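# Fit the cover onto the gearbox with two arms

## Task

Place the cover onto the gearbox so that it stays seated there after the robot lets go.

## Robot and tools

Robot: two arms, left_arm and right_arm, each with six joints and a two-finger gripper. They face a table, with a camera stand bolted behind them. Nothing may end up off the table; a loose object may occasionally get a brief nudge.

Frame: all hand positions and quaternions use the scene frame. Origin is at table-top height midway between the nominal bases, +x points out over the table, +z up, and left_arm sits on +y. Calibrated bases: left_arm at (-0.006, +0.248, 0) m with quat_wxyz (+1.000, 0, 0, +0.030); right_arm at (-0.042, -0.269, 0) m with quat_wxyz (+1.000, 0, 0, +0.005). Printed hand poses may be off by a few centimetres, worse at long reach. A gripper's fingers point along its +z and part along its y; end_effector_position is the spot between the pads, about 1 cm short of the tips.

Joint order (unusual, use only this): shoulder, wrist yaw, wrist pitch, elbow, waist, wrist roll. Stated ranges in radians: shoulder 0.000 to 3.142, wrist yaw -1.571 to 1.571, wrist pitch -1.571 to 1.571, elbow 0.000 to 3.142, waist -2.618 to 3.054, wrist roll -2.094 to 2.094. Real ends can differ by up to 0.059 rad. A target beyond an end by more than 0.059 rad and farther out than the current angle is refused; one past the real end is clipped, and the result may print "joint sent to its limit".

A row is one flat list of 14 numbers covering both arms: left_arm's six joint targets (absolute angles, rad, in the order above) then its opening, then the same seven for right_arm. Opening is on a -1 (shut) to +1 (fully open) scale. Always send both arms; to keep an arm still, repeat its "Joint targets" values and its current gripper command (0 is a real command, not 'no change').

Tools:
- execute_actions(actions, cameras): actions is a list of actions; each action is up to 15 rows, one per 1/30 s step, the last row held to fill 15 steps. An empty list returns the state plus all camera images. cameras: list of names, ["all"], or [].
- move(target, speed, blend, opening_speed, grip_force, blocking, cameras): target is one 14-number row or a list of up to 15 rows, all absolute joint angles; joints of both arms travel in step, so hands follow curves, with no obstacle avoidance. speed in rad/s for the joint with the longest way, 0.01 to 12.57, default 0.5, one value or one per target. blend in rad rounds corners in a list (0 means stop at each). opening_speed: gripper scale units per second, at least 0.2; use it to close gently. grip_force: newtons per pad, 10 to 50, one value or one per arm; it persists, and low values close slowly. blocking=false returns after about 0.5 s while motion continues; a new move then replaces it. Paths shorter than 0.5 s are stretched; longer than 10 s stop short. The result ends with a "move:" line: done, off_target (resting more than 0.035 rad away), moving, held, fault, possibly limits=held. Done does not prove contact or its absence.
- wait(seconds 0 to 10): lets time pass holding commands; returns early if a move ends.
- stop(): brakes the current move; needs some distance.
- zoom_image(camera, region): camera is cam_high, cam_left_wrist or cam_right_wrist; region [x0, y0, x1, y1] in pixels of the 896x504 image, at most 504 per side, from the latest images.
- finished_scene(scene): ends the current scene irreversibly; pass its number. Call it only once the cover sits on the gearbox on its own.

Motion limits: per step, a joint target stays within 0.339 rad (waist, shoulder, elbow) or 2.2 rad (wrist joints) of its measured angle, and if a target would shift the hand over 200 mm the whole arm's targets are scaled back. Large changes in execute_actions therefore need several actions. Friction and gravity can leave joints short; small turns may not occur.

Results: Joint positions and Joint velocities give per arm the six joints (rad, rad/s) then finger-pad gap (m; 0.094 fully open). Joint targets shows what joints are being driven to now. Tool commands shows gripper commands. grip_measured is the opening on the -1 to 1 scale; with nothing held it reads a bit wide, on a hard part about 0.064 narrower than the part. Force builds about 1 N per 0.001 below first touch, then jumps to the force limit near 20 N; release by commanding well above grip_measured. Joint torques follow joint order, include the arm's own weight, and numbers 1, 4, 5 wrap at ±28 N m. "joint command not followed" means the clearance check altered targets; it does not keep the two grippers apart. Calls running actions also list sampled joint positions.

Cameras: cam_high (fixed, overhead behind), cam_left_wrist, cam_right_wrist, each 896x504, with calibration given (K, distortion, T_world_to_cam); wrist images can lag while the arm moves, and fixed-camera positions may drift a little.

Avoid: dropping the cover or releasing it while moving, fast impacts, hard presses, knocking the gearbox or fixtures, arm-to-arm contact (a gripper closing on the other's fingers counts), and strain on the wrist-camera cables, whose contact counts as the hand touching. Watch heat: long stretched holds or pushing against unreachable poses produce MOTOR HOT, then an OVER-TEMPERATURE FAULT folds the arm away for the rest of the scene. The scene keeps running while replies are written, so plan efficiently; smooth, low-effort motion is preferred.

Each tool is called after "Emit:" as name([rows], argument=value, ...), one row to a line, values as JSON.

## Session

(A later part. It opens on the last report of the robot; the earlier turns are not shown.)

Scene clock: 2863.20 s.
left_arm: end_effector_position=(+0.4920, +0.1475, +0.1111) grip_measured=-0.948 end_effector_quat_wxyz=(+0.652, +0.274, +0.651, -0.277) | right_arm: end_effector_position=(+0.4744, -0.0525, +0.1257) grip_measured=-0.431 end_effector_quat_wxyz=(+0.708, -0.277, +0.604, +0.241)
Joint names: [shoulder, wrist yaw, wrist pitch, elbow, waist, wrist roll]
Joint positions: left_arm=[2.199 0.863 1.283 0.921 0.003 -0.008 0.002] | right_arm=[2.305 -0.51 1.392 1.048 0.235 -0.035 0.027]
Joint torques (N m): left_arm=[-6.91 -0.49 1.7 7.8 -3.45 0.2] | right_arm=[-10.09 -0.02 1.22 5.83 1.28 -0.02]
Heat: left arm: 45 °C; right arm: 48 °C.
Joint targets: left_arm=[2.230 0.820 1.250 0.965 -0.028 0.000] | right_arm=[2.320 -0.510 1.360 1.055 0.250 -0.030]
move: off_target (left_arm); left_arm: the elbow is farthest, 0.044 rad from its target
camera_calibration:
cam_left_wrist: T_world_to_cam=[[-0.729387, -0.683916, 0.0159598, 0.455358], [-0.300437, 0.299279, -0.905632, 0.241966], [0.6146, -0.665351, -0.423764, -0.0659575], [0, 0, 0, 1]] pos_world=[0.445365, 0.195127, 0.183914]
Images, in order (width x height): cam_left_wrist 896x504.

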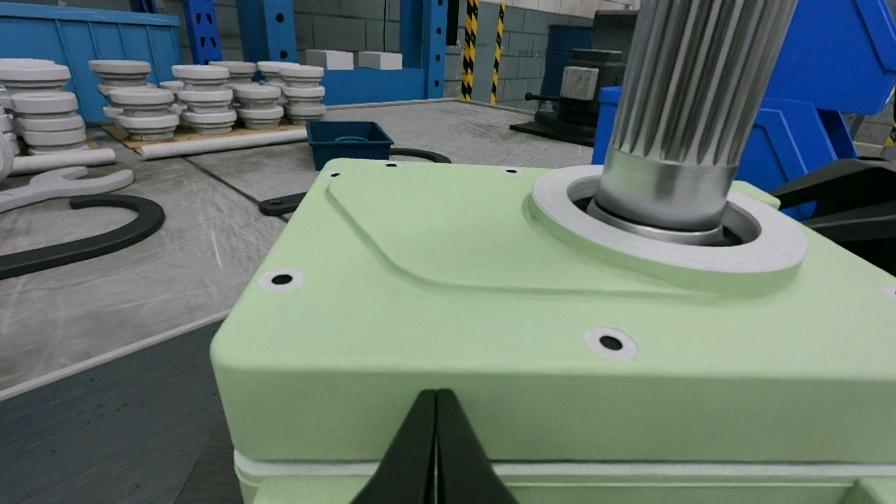

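Emit:
move([
  [2.25,0.77,1.21,1.02,-0.075,0,-0.95,2.32,-0.50,1.36,1.055,0.37,-0.03,-0.9],
], speed=0.05, cameras=["cam_left_wrist","cam_high","cam_right_wrist"])

Emit:
zoom_image(camera="cam_high", region=[310, 210, 455, 345])

Scene clock: 2869.57 s.
left_arm: end_effector_position=(+0.4936, +0.1472, +0.1109) grip_measured=-0.948 end_effector_quat_wxyz=(+0.652, +0.280, +0.646, -0.280) | right_arm: end_effector_position=(+0.4724, -0.0479, +0.1267) grip_measured=-0.431 end_effector_quat_wxyz=(+0.712, -0.271, +0.603, +0.237)
Joint names: [shoulder, wrist yaw, wrist pitch, elbow, waist, wrist roll]
Joint positions: left_arm=[2.211 0.883 1.284 0.939 0.007 -0.006 0.002] | right_arm=[2.305 -0.477 1.407 1.04 0.253 -0.035 0.027]
Joint torques (N m): left_arm=[-6.42 -1.25 1.25 10.92 -8.06 0.17] | right_arm=[-10.04 -0.24 1.1 6.52 11.06 -0.02]
Heat: left arm: 44 °C; right arm: 49 °C.
Joint targets: left_arm=[2.250 0.770 1.210 1.020 -0.075 0.000] | right_arm=[2.320 -0.500 1.360 1.055 0.370 -0.030]
move: off_target (left_arm, right_arm); left_arm: the wrist yaw is farthest, 0.113 rad from its target; right_arm: the waist is farthest, 0.117 rad from its target
camera_calibration:
cam_left_wrist: T_world_to_cam=[[-0.740103, -0.672425, 0.00957424, 0.460697], [-0.289207, 0.305398, -0.907244, 0.236068], [0.60713, -0.674223, -0.420496, -0.0626653], [0, 0, 0, 1]] pos_world=[0.447282, 0.19544, 0.18341]
cam_right_wrist: T_world_to_cam=[[0.662267, -0.742121, 0.103239, -0.359638], [-0.15966, -0.274397, -0.948269, 0.220899], [0.732059, 0.611525, -0.300211, -0.188659], [0, 0, 0, 1]] pos_world=[0.411554, -0.0909109, 0.189963]

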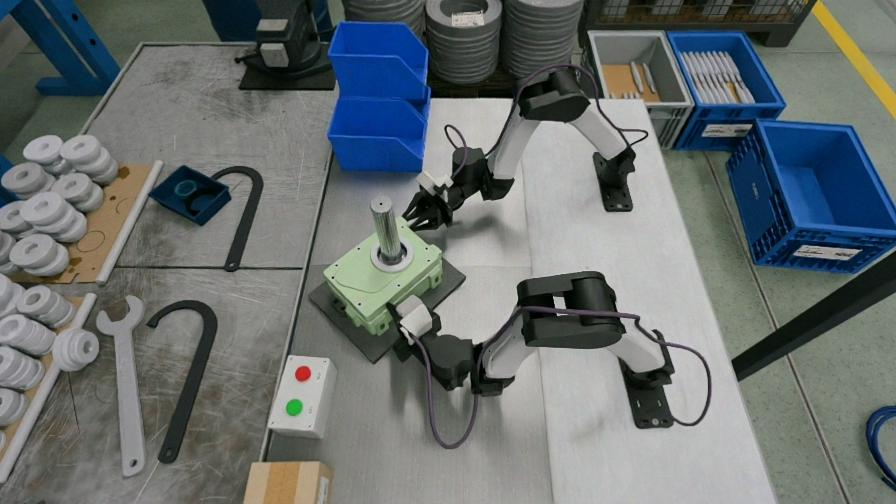

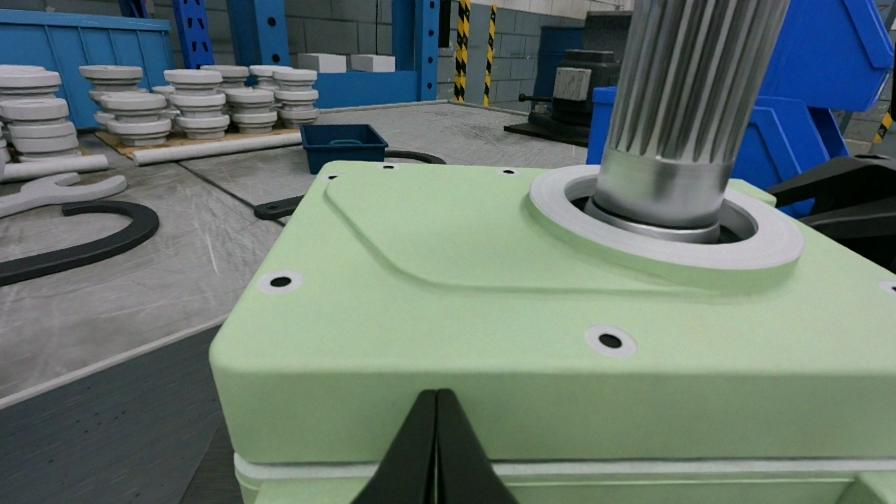

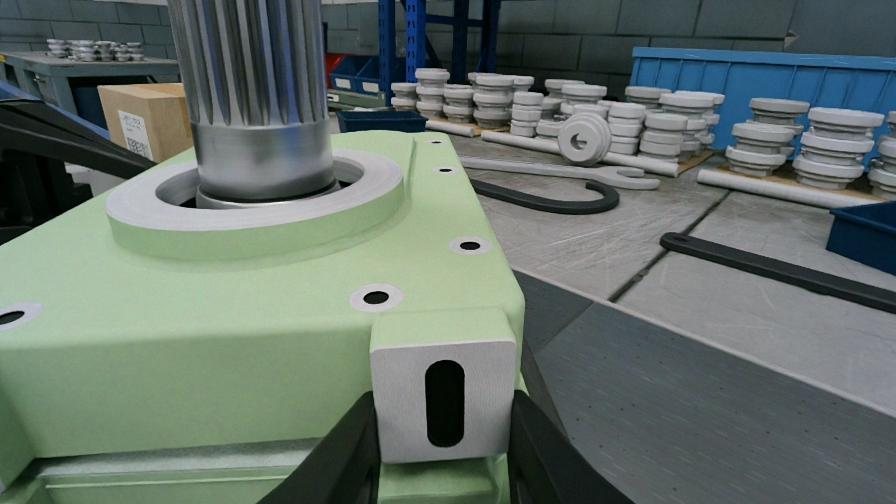

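Scaled by 3.476 from the camera's 896x504 image, which has a finer 1280x720 frame.

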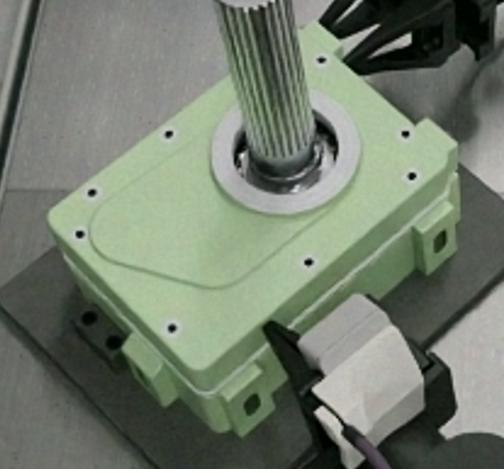

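Emit:
zoom_image(camera="cam_left_wrist", region=[200, 330, 480, 504])

Emit:
zoom_image(camera="cam_right_wrist", region=[340, 300, 560, 504])

Emit:
zoom_image(camera="cam_left_wrist", region=[440, 380, 896, 504])

Scaled by 1.800 from the camera's 896x504 image, which has a finer 1280x720 frame.

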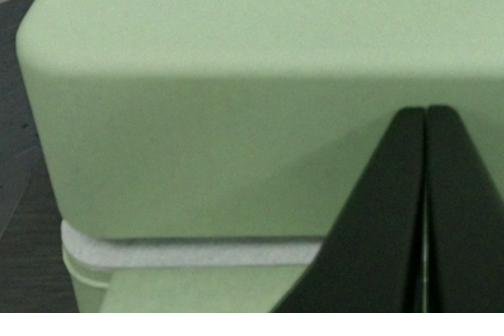

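Scaled by 2.291 from the camera's 896x504 image, which has a finer 1280x720 frame.

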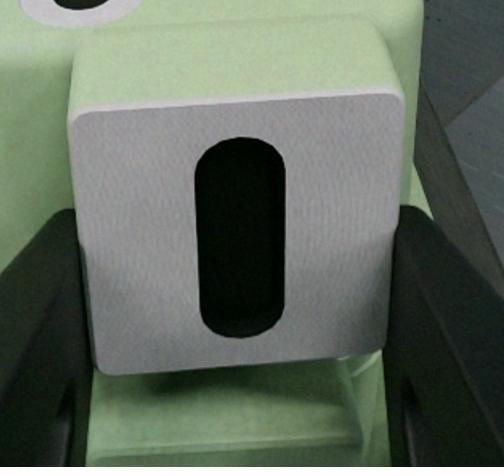

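Scaled by 1.105 from the camera's 896x504 image, which has a finer 1280x720 frame.

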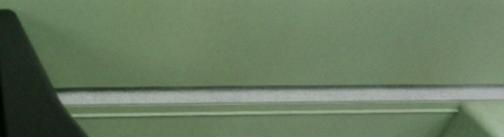

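Emit:
move([
  [2.152,0.896,1.29,0.858,0.048,0,-0.95,2.305,-0.49,1.40,1.045,0.256,-0.035,-0.9],
  [2.152,0.896,1.29,0.858,0.048,0,-0.95,2.305,-0.49,1.40,1.045,0.256,-0.035,-0.1],
  [2.0,1.47,1.05,0.945,0.362,0,0.2,2.2155,-0.58,1.498,0.86,0.18,-0.02,-0.1],
  [2.0,1.47,1.05,0.945,0.362,0,0.2,1.9,-0.59,1.207,0.885,0.163,-0.02,-0.95],
  [2.0,1.47,1.05,0.945,0.362,0,0.2,1.85,-0.3,0.4,1.5,0.3,-0.1,-0.95],
  [2.0,1.47,1.05,0.945,0.362,0,0.2,2.211,-0.027,-0.097,1.885,0.407,-0.018,-0.95],
], speed=[0.3,0.5,0.4,0.5,0.6,0.4], cameras=["cam_left_wrist","cam_right_wrist","cam_high"])

Scene clock: 2928.83 s.
left_arm: end_effector_position=(+0.4245, +0.2519, +0.1541) grip_measured=+0.198 end_effector_quat_wxyz=(+0.603, +0.337, +0.623, -0.366) | right_arm: end_effector_position=(+0.5497, -0.0024, +0.1891) grip_measured=-0.948 end_effector_quat_wxyz=(+0.518, -0.194, +0.824, +0.118)
Joint names: [shoulder, wrist yaw, wrist pitch, elbow, waist, wrist roll]
Joint positions: left_arm=[2.033 1.464 1.059 0.929 0.361 -0.006 0.056] | right_arm=[2.2 -0.039 -0.091 1.84 0.403 -0.026 0.002]
Joint torques (N m): left_arm=[-11.45 0.11 1.57 5.94 -0.57 0.19] | right_arm=[-12.49 0.06 1.53 12.22 0.2 0.01]
Heat: left arm: 44 °C; right arm: 53 °C.
Joint targets: left_arm=[2.000 1.470 1.050 0.945 0.362 0.000] | right_arm=[2.211 -0.027 -0.097 1.885 0.407 -0.018]
move: off_target (right_arm); right_arm: the elbow is farthest, 0.045 rad from its target
camera_calibration:
cam_left_wrist: T_world_to_cam=[[-0.870263, -0.48856, 0.0628646, 0.48021], [-0.260335, 0.347836, -0.900686, 0.199337], [0.418173, -0.8002, -0.429898, 0.181356], [0, 0, 0, 1]] pos_world=[0.393965, 0.310396, 0.227317]
cam_right_wrist: T_world_to_cam=[[0.442719, -0.896602, 0.010264, -0.245584], [-0.690612, -0.348263, -0.633852, 0.537148], [0.571887, 0.27353, -0.773386, -0.0775632], [0, 0, 0, 1]] pos_world=[0.524043, -0.0119067, 0.283007]

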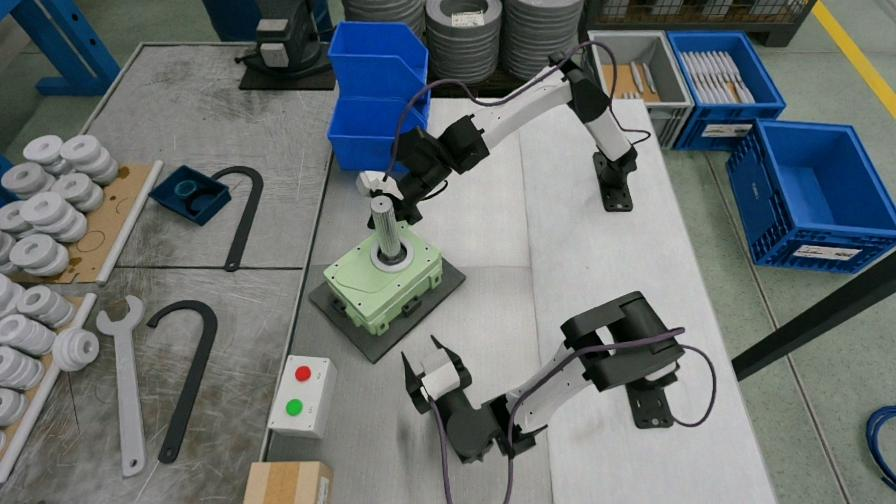

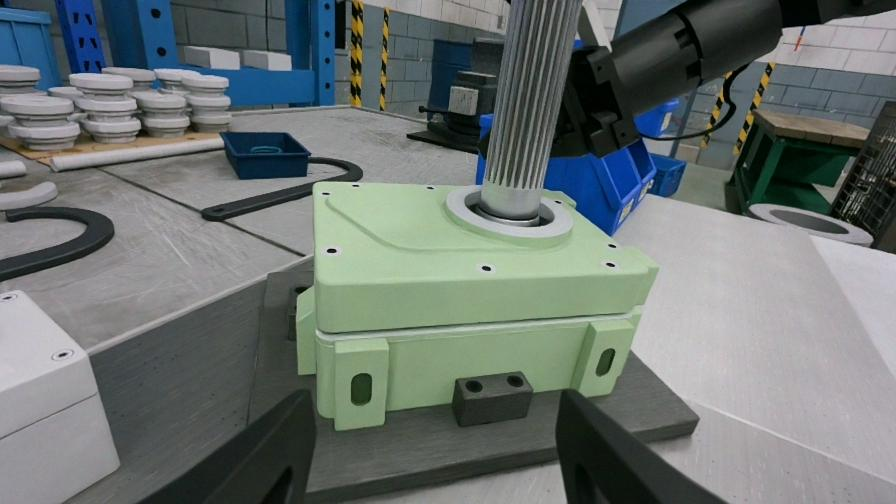

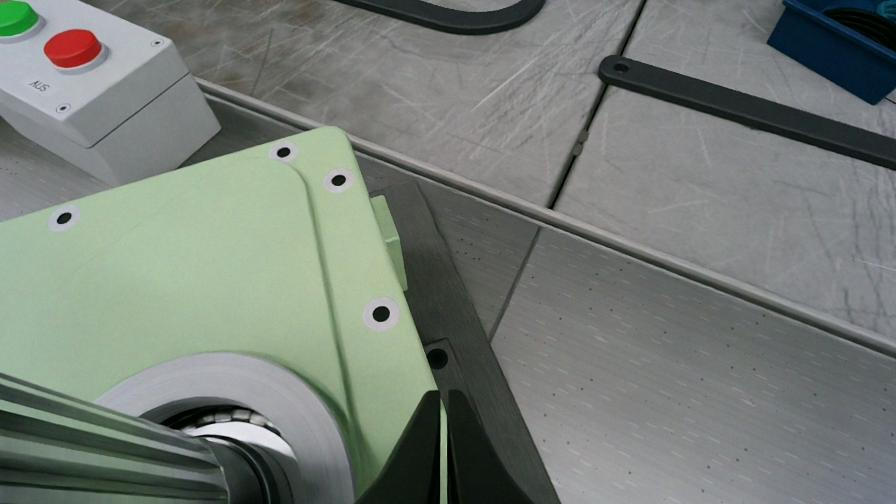

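Emit:
move([
  [2.0,1.47,1.05,0.945,0.362,0,0.2,2.22,-0.027,-0.06,1.845,0.435,-0.018,-0.95],
  [2.0,1.47,1.05,0.945,0.362,0,0.2,2.23,-0.027,0.0,1.79,0.433,-0.018,-0.95],
], speed=0.12, cameras=["cam_left_wrist","cam_right_wrist"])

Scene clock: 2935.80 s.
left_arm: end_effector_position=(+0.4245, +0.2519, +0.1541) grip_measured=+0.198 end_effector_quat_wxyz=(+0.603, +0.337, +0.623, -0.366) | right_arm: end_effector_position=(+0.5467, +0.0131, +0.1785) grip_measured=-0.948 end_effector_quat_wxyz=(+0.526, -0.201, +0.817, +0.126)
Joint names: [shoulder, wrist yaw, wrist pitch, elbow, waist, wrist roll]
Joint positions: left_arm=[2.033 1.464 1.059 0.929 0.361 -0.006 0.056] | right_arm=[2.216 -0.035 -0.017 1.804 0.428 -0.022 0.002]
Joint torques (N m): left_arm=[-11.44 0.11 1.54 5.97 -0.58 0.19] | right_arm=[-12.33 0.02 1.68 6.72 0.32 -0.04]
Heat: left arm: 44 °C; right arm: 54 °C.
Joint targets: left_arm=[2.000 1.470 1.050 0.945 0.362 0.000] | right_arm=[2.230 -0.027 0.000 1.790 0.433 -0.018]
move: done
camera_calibration:
cam_left_wrist: T_world_to_cam=[[-0.870263, -0.48856, 0.0628646, 0.48021], [-0.260335, 0.347836, -0.900686, 0.199337], [0.418173, -0.8002, -0.429898, 0.181356], [0, 0, 0, 1]] pos_world=[0.393965, 0.310396, 0.227317]
cam_right_wrist: T_world_to_cam=[[0.459943, -0.887897, 0.00956142, -0.239559], [-0.671335, -0.354768, -0.650729, 0.526354], [0.581173, 0.292879, -0.75925, -0.0961339], [0, 0, 0, 1]] pos_world=[0.519414, 0.00218557, 0.271815]
Images, in order (width x height): cam_left_wrist 896x504, cam_right_wrist 896x504.

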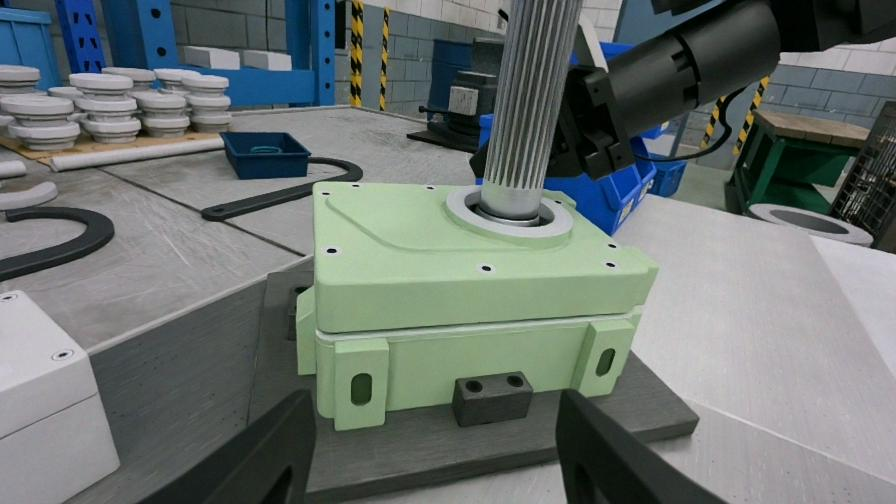

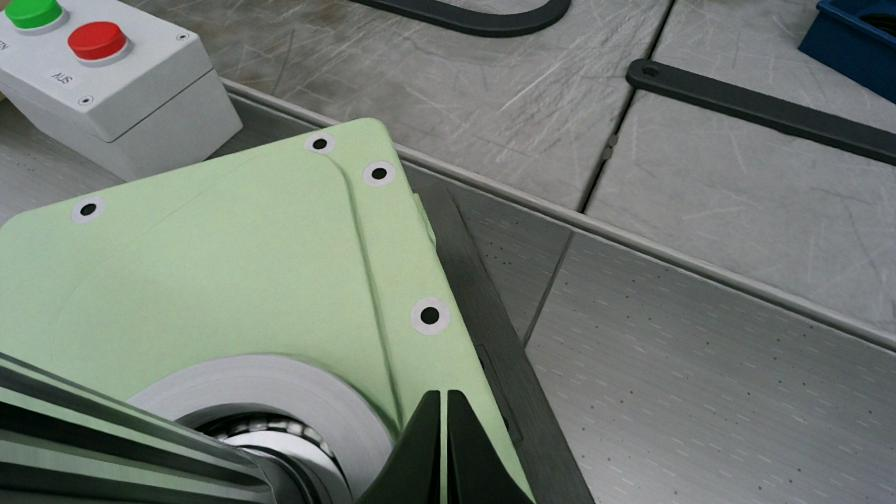

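Emit:
move([
  [2.0,1.47,1.05,0.945,0.362,0,0.2,2.245,-0.027,0.03,1.76,0.433,-0.018,-0.95],
  [2.0,1.47,1.05,0.945,0.362,0,0.2,2.40,-0.027,-0.15,1.76,0.433,-0.018,-0.95],
], speed=0.12, cameras=["cam_left_wrist","cam_right_wrist","cam_high"])

Emit:
zoom_image(camera="cam_high", region=[310, 210, 455, 345])

Scene clock: 2946.07 s.
left_arm: end_effector_position=(+0.4245, +0.2519, +0.1541) grip_measured=+0.198 end_effector_quat_wxyz=(+0.603, +0.337, +0.623, -0.366) | right_arm: end_effector_position=(+0.5594, +0.0111, +0.1541) grip_measured=-0.949 end_effector_quat_wxyz=(+0.531, -0.192, +0.818, +0.115)
Joint names: [shoulder, wrist yaw, wrist pitch, elbow, waist, wrist roll]
Joint positions: left_arm=[2.033 1.464 1.059 0.929 0.361 -0.006 0.056] | right_arm=[2.279 -0.01 0.049 1.807 0.424 -0.022 0.002]
Joint torques (N m): left_arm=[-11.48 0.11 1.55 5.98 -0.54 0.2] | right_arm=[-3.28 -0.2 -0.21 3.64 0.72 -0.04]
Heat: left arm: 45 °C; right arm: 55 °C.
Joint targets: left_arm=[2.000 1.470 1.050 0.945 0.362 0.000] | right_arm=[2.400 -0.027 -0.150 1.760 0.433 -0.018]
move: off_target (right_arm); right_arm: the wrist pitch is farthest, 0.199 rad from its target
camera_calibration:
cam_left_wrist: T_world_to_cam=[[-0.870263, -0.48856, 0.0628646, 0.48021], [-0.260335, 0.347836, -0.900686, 0.199337], [0.418173, -0.8002, -0.429898, 0.181356], [0, 0, 0, 1]] pos_world=[0.393965, 0.310396, 0.227317]
cam_right_wrist: T_world_to_cam=[[0.435806, -0.899823, 0.0197947, -0.23499], [-0.674931, -0.341277, -0.654216, 0.520671], [0.595434, 0.271751, -0.756049, -0.12974], [0, 0, 0, 1]] pos_world=[0.531079, 0.00150091, 0.247193]

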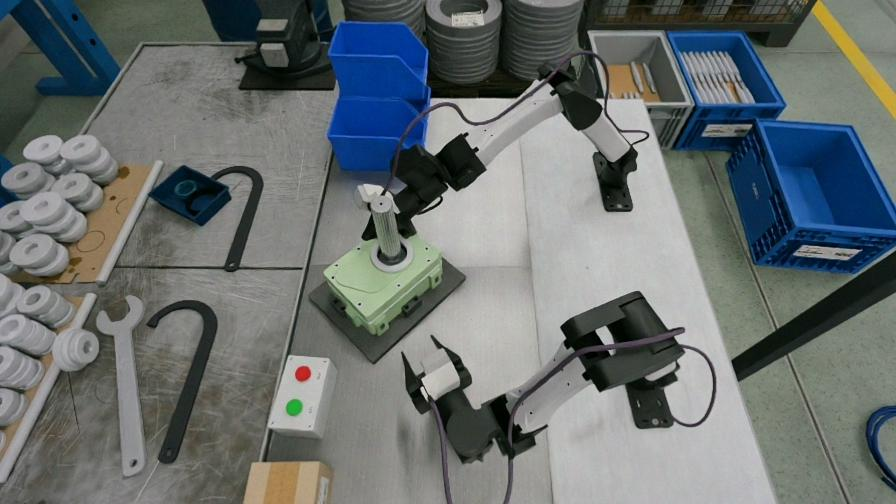

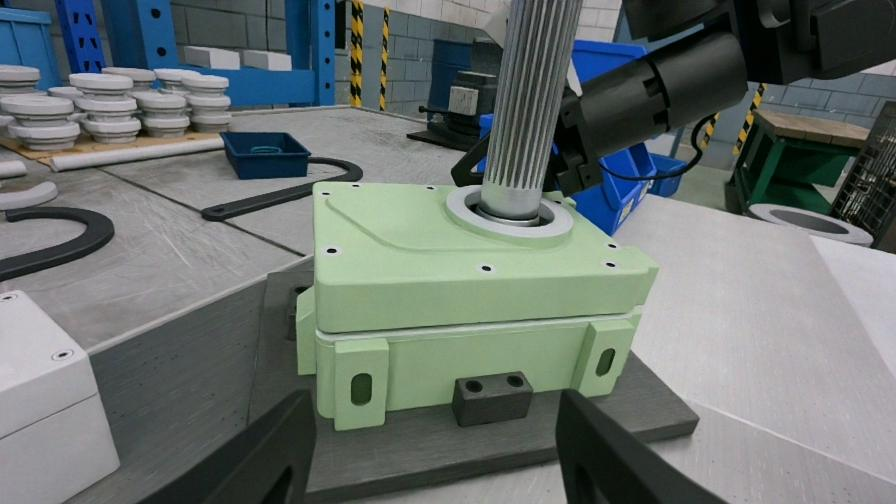

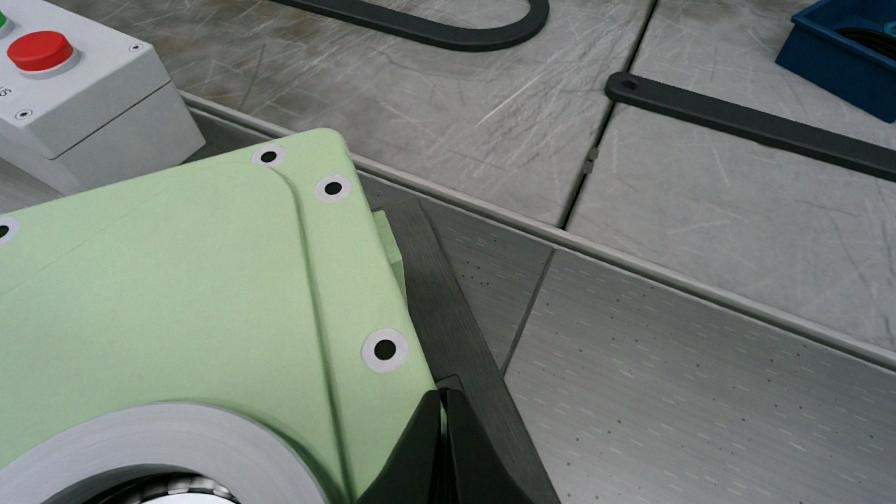

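Scaled by 3.476 from the camera's 896x504 image, which has a finer 1280x720 frame.

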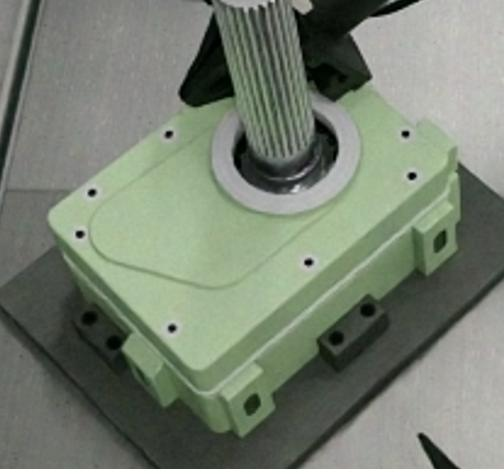

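Emit:
move([
  [2.0,1.47,1.05,0.945,0.362,0,0.2,2.22,-0.027,0.0,1.80,0.45,-0.018,-0.95],
  [2.0,1.47,1.05,0.945,0.362,0,0.2,2.22,-0.027,0.1,1.69,0.455,-0.018,-0.95],
  [2.0,1.47,1.05,0.945,0.362,0,0.2,2.45,-0.027,-0.25,1.66,0.455,-0.018,-0.95],
], speed=0.2, cameras=["cam_left_wrist","cam_right_wrist","cam_high"])

Emit:
zoom_image(camera="cam_high", region=[310, 210, 455, 345])

Scene clock: 2955.90 s.
left_arm: end_effector_position=(+0.4245, +0.2519, +0.1541) grip_measured=+0.198 end_effector_quat_wxyz=(+0.603, +0.337, +0.623, -0.366) | right_arm: end_effector_position=(+0.5536, +0.0096, +0.1430) grip_measured=-0.949 end_effector_quat_wxyz=(+0.530, -0.193, +0.819, +0.109)
Joint names: [shoulder, wrist yaw, wrist pitch, elbow, waist, wrist roll]
Joint positions: left_arm=[2.033 1.464 1.059 0.929 0.361 -0.006 0.056] | right_arm=[2.268 0.002 0.093 1.747 0.429 -0.027 0.002]
Joint torques (N m): left_arm=[-11.45 0.13 1.57 6 -0.55 0.19] | right_arm=[0.28 -0.28 -1.11 0.85 2.03 0.01]
Heat: left arm: 46 °C; right arm: 53 °C.
Joint targets: left_arm=[2.000 1.470 1.050 0.945 0.362 0.000] | right_arm=[2.427 -0.023 -0.206 1.671 0.452 -0.019]
move: off_target (right_arm); right_arm: the wrist pitch is farthest, 0.343 rad from its target
camera_calibration:
cam_left_wrist: T_world_to_cam=[[-0.870263, -0.48856, 0.0628646, 0.48021], [-0.260335, 0.347836, -0.900686, 0.199337], [0.418173, -0.8002, -0.429898, 0.181356], [0, 0, 0, 1]] pos_world=[0.393965, 0.310396, 0.227317]
cam_right_wrist: T_world_to_cam=[[0.431967, -0.901427, 0.0288763, -0.232741], [-0.676605, -0.345069, -0.650487, 0.509482], [0.596331, 0.261451, -0.758968, -0.134211], [0, 0, 0, 1]] pos_world=[0.525288, 0.00109662, 0.236271]

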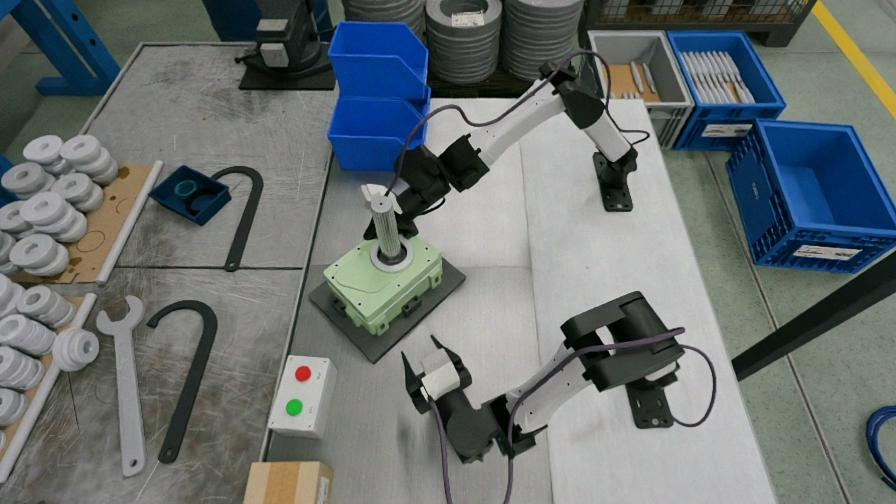

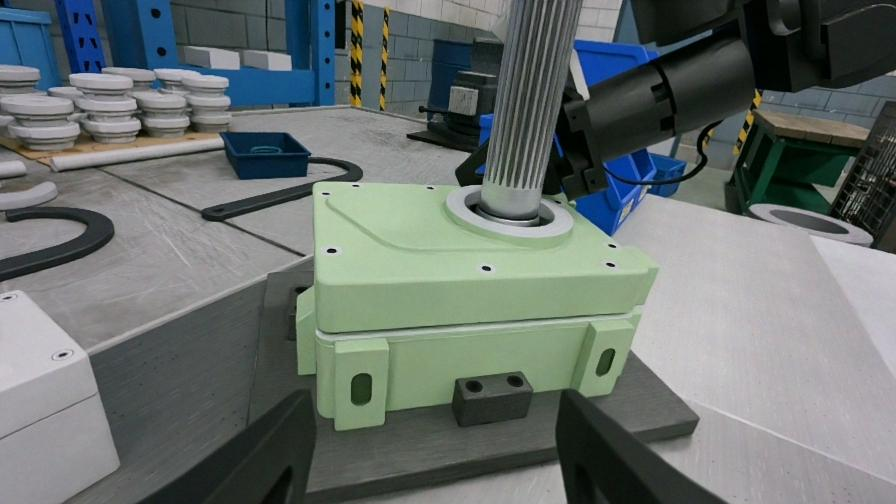

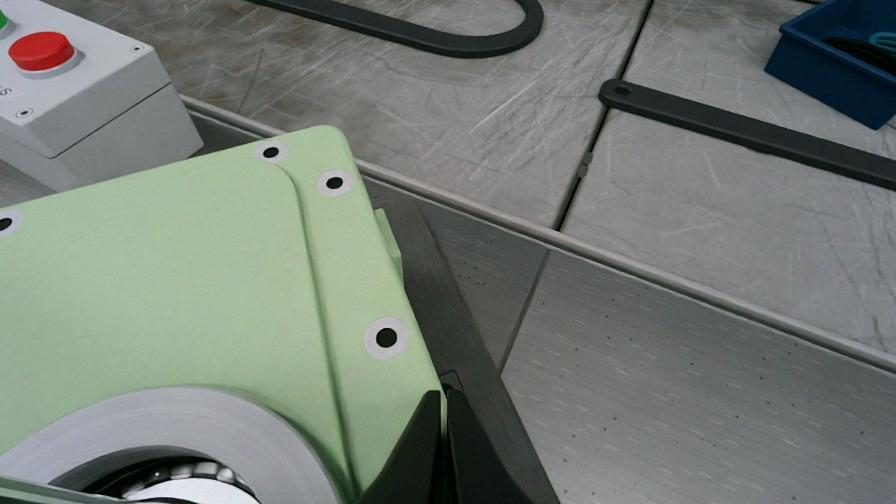

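Scaled by 3.476 from the camera's 896x504 image, which has a finer 1280x720 frame.

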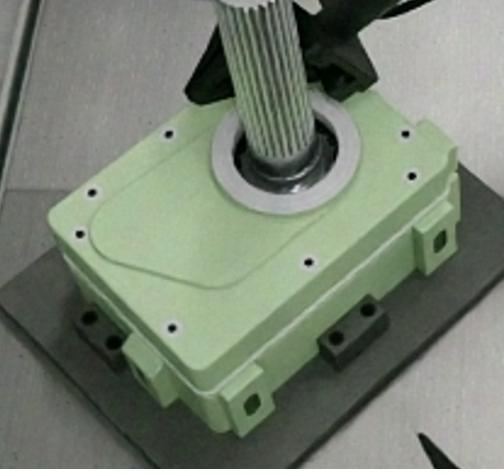

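Emit:
move([
  [2.15,1.25,1.3,0.92,0.3,0,0.2,2.2,-0.027,0.05,1.90,0.44,-0.018,-0.95],
  [2.375,1.1035,1.4726,0.895,0.2555,0,0.2,2.0,-0.2,0.3,1.6,0.3,-0.1,-0.95],
], speed=[0.4,0.4], cameras=["cam_left_wrist","cam_high"])

Emit:
zoom_image(camera="cam_left_wrist", region=[300, 180, 600, 380])

Scene clock: 2977.60 s.
left_arm: end_effector_position=(+0.4656, +0.2402, +0.0635) grip_measured=+0.198 end_effector_quat_wxyz=(+0.651, +0.271, +0.653, -0.275) | right_arm: end_effector_position=(+0.5488, -0.0451, +0.2617) grip_measured=-0.949 end_effector_quat_wxyz=(+0.636, -0.210, +0.729, +0.140)
Joint names: [shoulder, wrist yaw, wrist pitch, elbow, waist, wrist roll]
Joint positions: left_arm=[2.356 1.112 1.457 0.899 0.26 -0.006 0.056] | right_arm=[2.048 -0.184 0.278 1.615 0.302 -0.093 0.002]
Joint torques (N m): left_arm=[-8.02 -0.09 2.08 2.91 -1.01 0.18] | right_arm=[-16.58 -0.19 1.81 6.72 -0.42 -0.17]
Heat: left arm: 48 °C; right arm: 49 °C.
Joint targets: left_arm=[2.375 1.103 1.473 0.895 0.256 0.000] | right_arm=[2.000 -0.200 0.300 1.600 0.300 -0.100]
move: off_target (right_arm); right_arm: the shoulder is farthest, 0.048 rad from its target
camera_calibration:
cam_left_wrist: T_world_to_cam=[[-0.724089, -0.68943, 0.0195133, 0.498927], [-0.307504, 0.297379, -0.903884, 0.166786], [0.617362, -0.660494, -0.427331, -0.0105321], [0, 0, 0, 1]] pos_world=[0.419057, 0.28742, 0.136519]
Images, in order (width x height): cam_high 896x504, cam_left_wrist 896x504.

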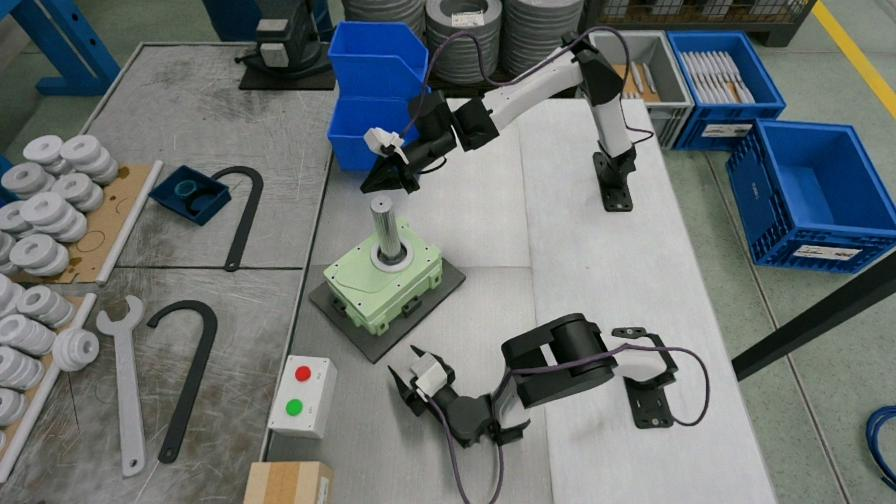

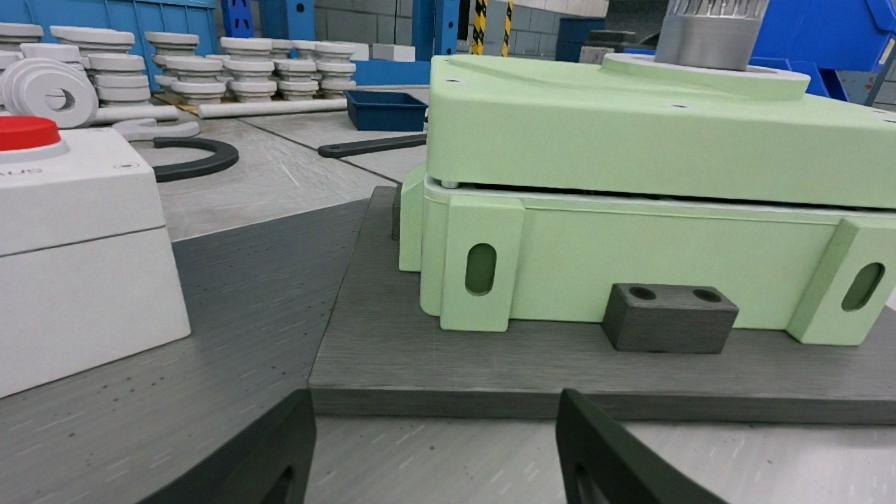

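Scaled by 1.680 from the camera's 896x504 image, which has a finer 1280x720 frame.

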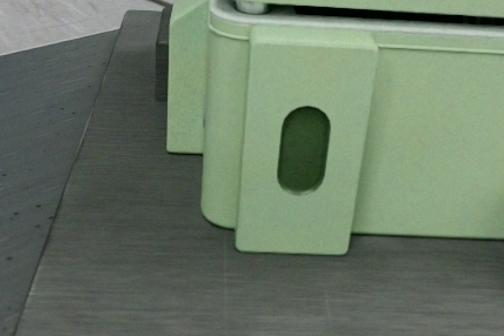

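Emit:
execute_actions(actions=[], cameras=["all"])

Emit:
zoom_image(camera="cam_left_wrist", region=[400, 140, 650, 240])

Emit:
zoom_image(camera="cam_left_wrist", region=[410, 150, 510, 220])

Scene clock: 3014.53 s.
left_arm: end_effector_position=(+0.4657, +0.2403, +0.0635) grip_measured=+0.198 end_effector_quat_wxyz=(+0.651, +0.270, +0.653, -0.275) | right_arm: end_effector_position=(+0.5488, -0.0451, +0.2617) grip_measured=-0.949 end_effector_quat_wxyz=(+0.636, -0.210, +0.729, +0.140)
Joint names: [shoulder, wrist yaw, wrist pitch, elbow, waist, wrist roll]
Joint positions: left_arm=[2.356 1.112 1.457 0.899 0.26 -0.006 0.056] | right_arm=[2.048 -0.184 0.278 1.615 0.302 -0.093 0.002]
Joint velocities: within noise
Joint torques (N m): left_arm=[-7.99 -0.07 2.09 2.92 -0.96 0.18] | right_arm=[-16.55 -0.21 1.82 6.74 -0.36 -0.17]
Heat: left arm: 48 °C; right arm: 66 °C.
Joint targets: left_arm=[2.375 1.103 1.473 0.895 0.256 0.000] | right_arm=[2.000 -0.200 0.300 1.600 0.300 -0.100]
Tool commands: left_gripper/opening=+0.2 right_gripper/opening=-0.95
camera_calibration:
cam_left_wrist: T_world_to_cam=[[-0.723805, -0.689728, 0.019558, 0.498956], [-0.30764, 0.297208, -0.903895, 0.166864], [0.617628, -0.66026, -0.427308, -0.0106477], [0, 0, 0, 1]] pos_world=[0.419057, 0.28752, 0.136519]
cam_right_wrist: T_world_to_cam=[[0.483867, -0.872579, 0.0669207, -0.320492], [-0.457302, -0.3173, -0.83078, 0.492551], [0.746155, 0.371384, -0.552563, -0.158275], [0, 0, 0, 1]] pos_world=[0.498417, -0.0645872, 0.343192]

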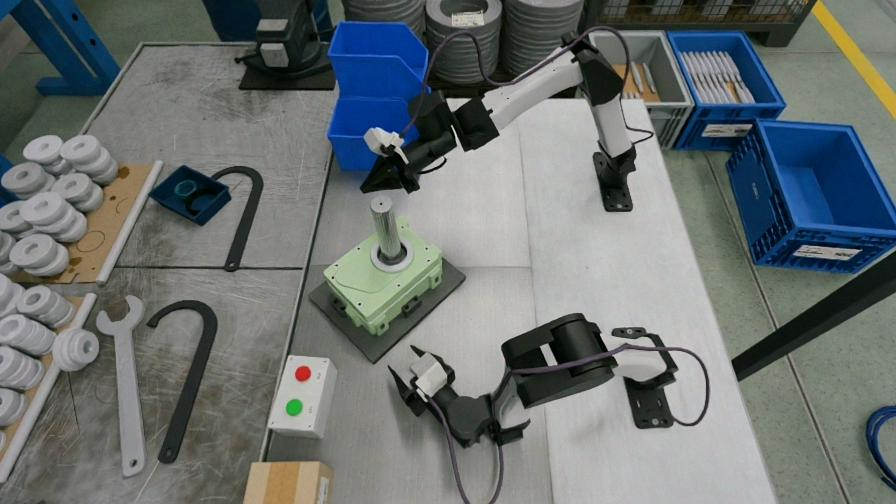

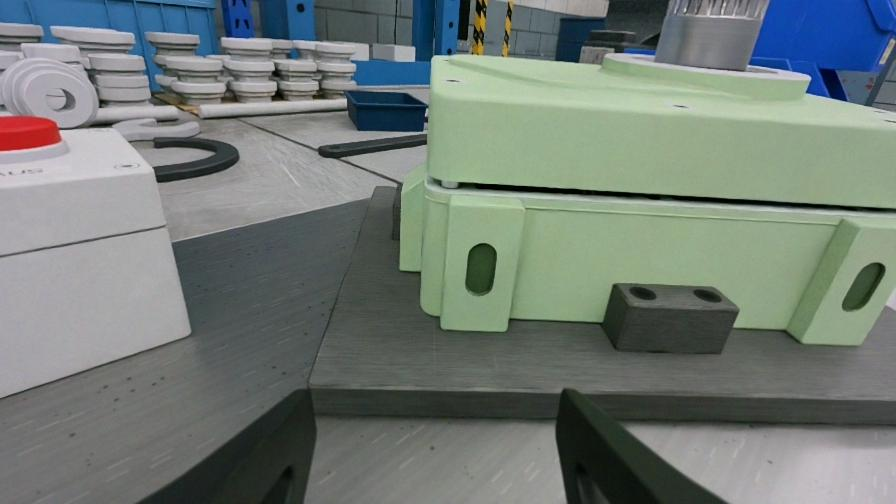

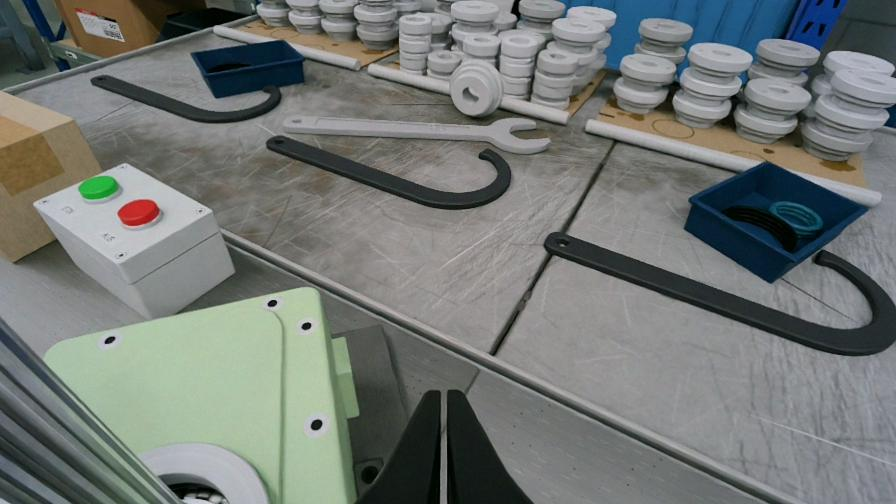

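Scaled by 2.016 from the camera's 896x504 image, which has a finer 1280x720 frame.

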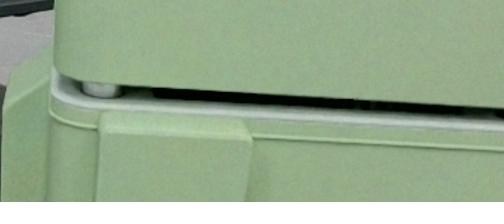

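Scaled by 5.040 from the camera's 896x504 image, which has a finer 1280x720 frame.

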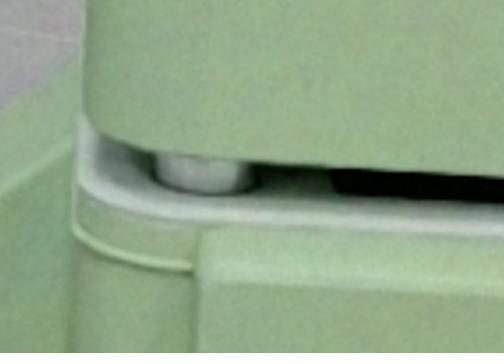

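Emit:
move(target=[2.0,1.47,1.05,0.945,0.362,0,0.2,0.8,-0.4,0.8,0.35,0.2,0,-0.9], speed=1.0, cameras=["cam_left_wrist"])

Emit:
zoom_image(camera="cam_left_wrist", region=[290, 190, 690, 480])

Scene clock: 3055.57 s.
left_arm: end_effector_position=(+0.4247, +0.2505, +0.1555) grip_measured=+0.198 end_effector_quat_wxyz=(+0.603, +0.339, +0.622, -0.366) | right_arm: end_effector_position=(+0.2443, -0.1389, +0.3285) grip_measured=-0.902 end_effector_quat_wxyz=(+0.782, -0.219, +0.551, +0.194)
Joint names: [shoulder, wrist yaw, wrist pitch, elbow, waist, wrist roll]
Joint positions: left_arm=[2.03 1.463 1.06 0.931 0.358 -0.006 0.056] | right_arm=[0.81 -0.386 0.773 0.363 0.207 -0.008 0.005]
Joint torques (N m): left_arm=[-11.21 0.12 1.54 5.86 -0.25 0.2] | right_arm=[-1.94 -0.12 1.66 6.58 -0.84 0]
Heat: left arm: 48 °C; right arm: 72 °C.
Joint targets: left_arm=[2.000 1.470 1.050 0.945 0.362 0.000] | right_arm=[0.800 -0.400 0.800 0.350 0.200 0.000]
move: done
camera_calibration:
cam_left_wrist: T_world_to_cam=[[-0.871995, -0.486021, 0.0583697, 0.480368], [-0.255546, 0.350267, -0.901115, 0.198546], [0.417516, -0.800685, -0.429633, 0.181186], [0, 0, 0, 1]] pos_world=[0.393968, 0.308997, 0.228717]
Images, in order (width x height): cam_left_wrist 896x504.

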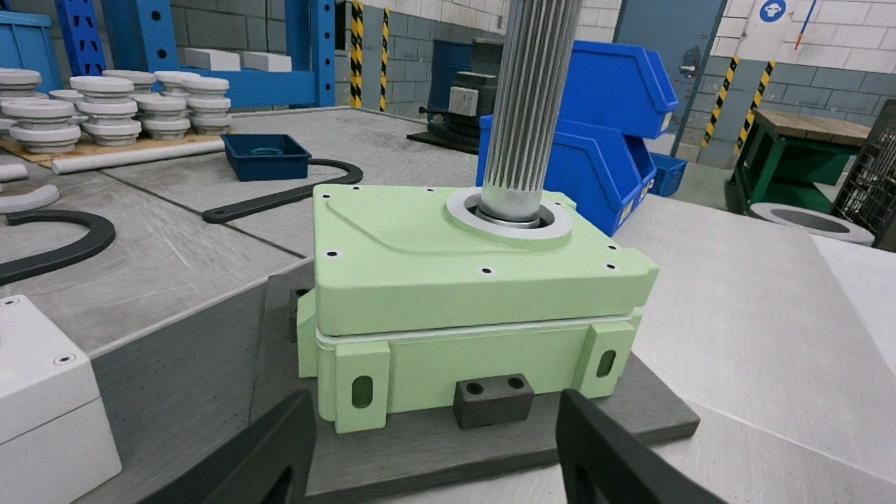

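Scaled by 1.260 from the camera's 896x504 image, which has a finer 1280x720 frame.

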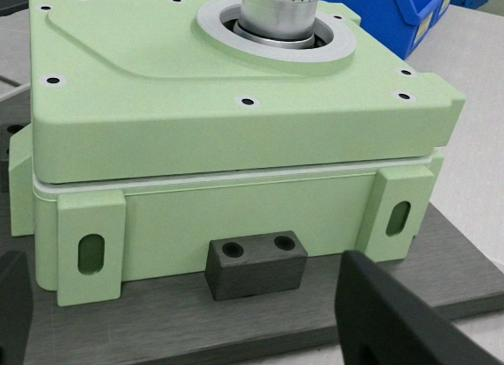

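Emit:
zoom_image(camera="cam_left_wrist", region=[295, 300, 395, 370])

Emit:
zoom_image(camera="cam_left_wrist", region=[580, 280, 680, 350])

Emit:
zoom_image(camera="cam_left_wrist", region=[440, 170, 600, 260])

Scaled by 5.040 from the camera's 896x504 image, which has a finer 1280x720 frame.

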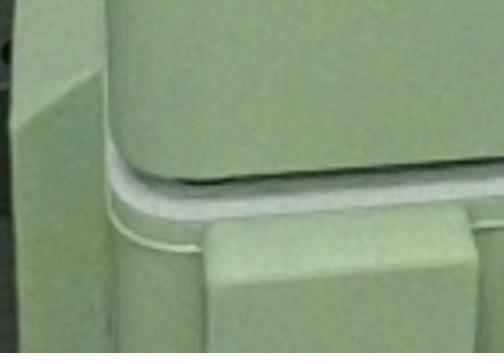

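Scaled by 5.040 from the camera's 896x504 image, which has a finer 1280x720 frame.

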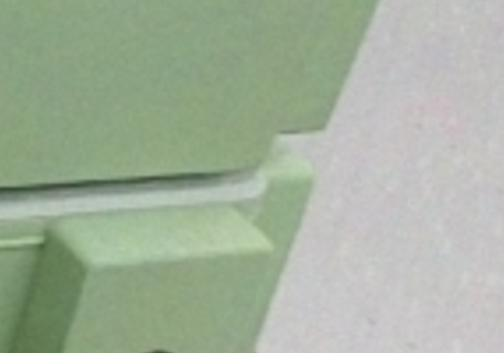

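Scaled by 3.150 from the camera's 896x504 image, which has a finer 1280x720 frame.

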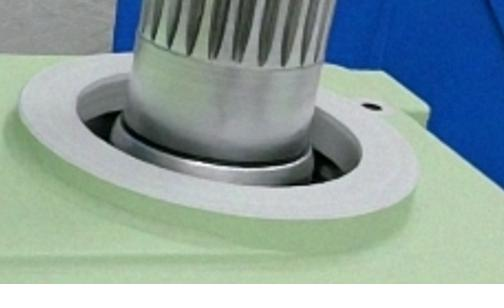

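Emit:
wait(seconds=3)

Scene clock: 3079.13 s.
left_arm: end_effector_position=(+0.4246, +0.2504, +0.1554) grip_measured=+0.198 end_effector_quat_wxyz=(+0.603, +0.339, +0.622, -0.366) | right_arm: end_effector_position=(+0.2443, -0.1389, +0.3286) grip_measured=-0.902 end_effector_quat_wxyz=(+0.782, -0.219, +0.551, +0.194)
Joint names: [shoulder, wrist yaw, wrist pitch, elbow, waist, wrist roll]
Joint positions: left_arm=[2.03 1.464 1.059 0.931 0.358 -0.006 0.056] | right_arm=[0.81 -0.386 0.773 0.363 0.207 -0.008 0.005]
Joint torques (N m): left_arm=[-11.23 0.11 1.55 5.86 -0.23 0.19] | right_arm=[-1.92 -0.11 1.66 6.61 -0.83 0.01]
Heat: left arm: 53 °C; right arm: 56 °C.
Joint targets: left_arm=[2.000 1.470 1.050 0.945 0.362 0.000] | right_arm=[0.800 -0.400 0.800 0.350 0.200 0.000]
Tool commands: left_gripper/opening=+0.2 right_gripper/opening=-0.9
wait: 3.00 s; at rest from the start


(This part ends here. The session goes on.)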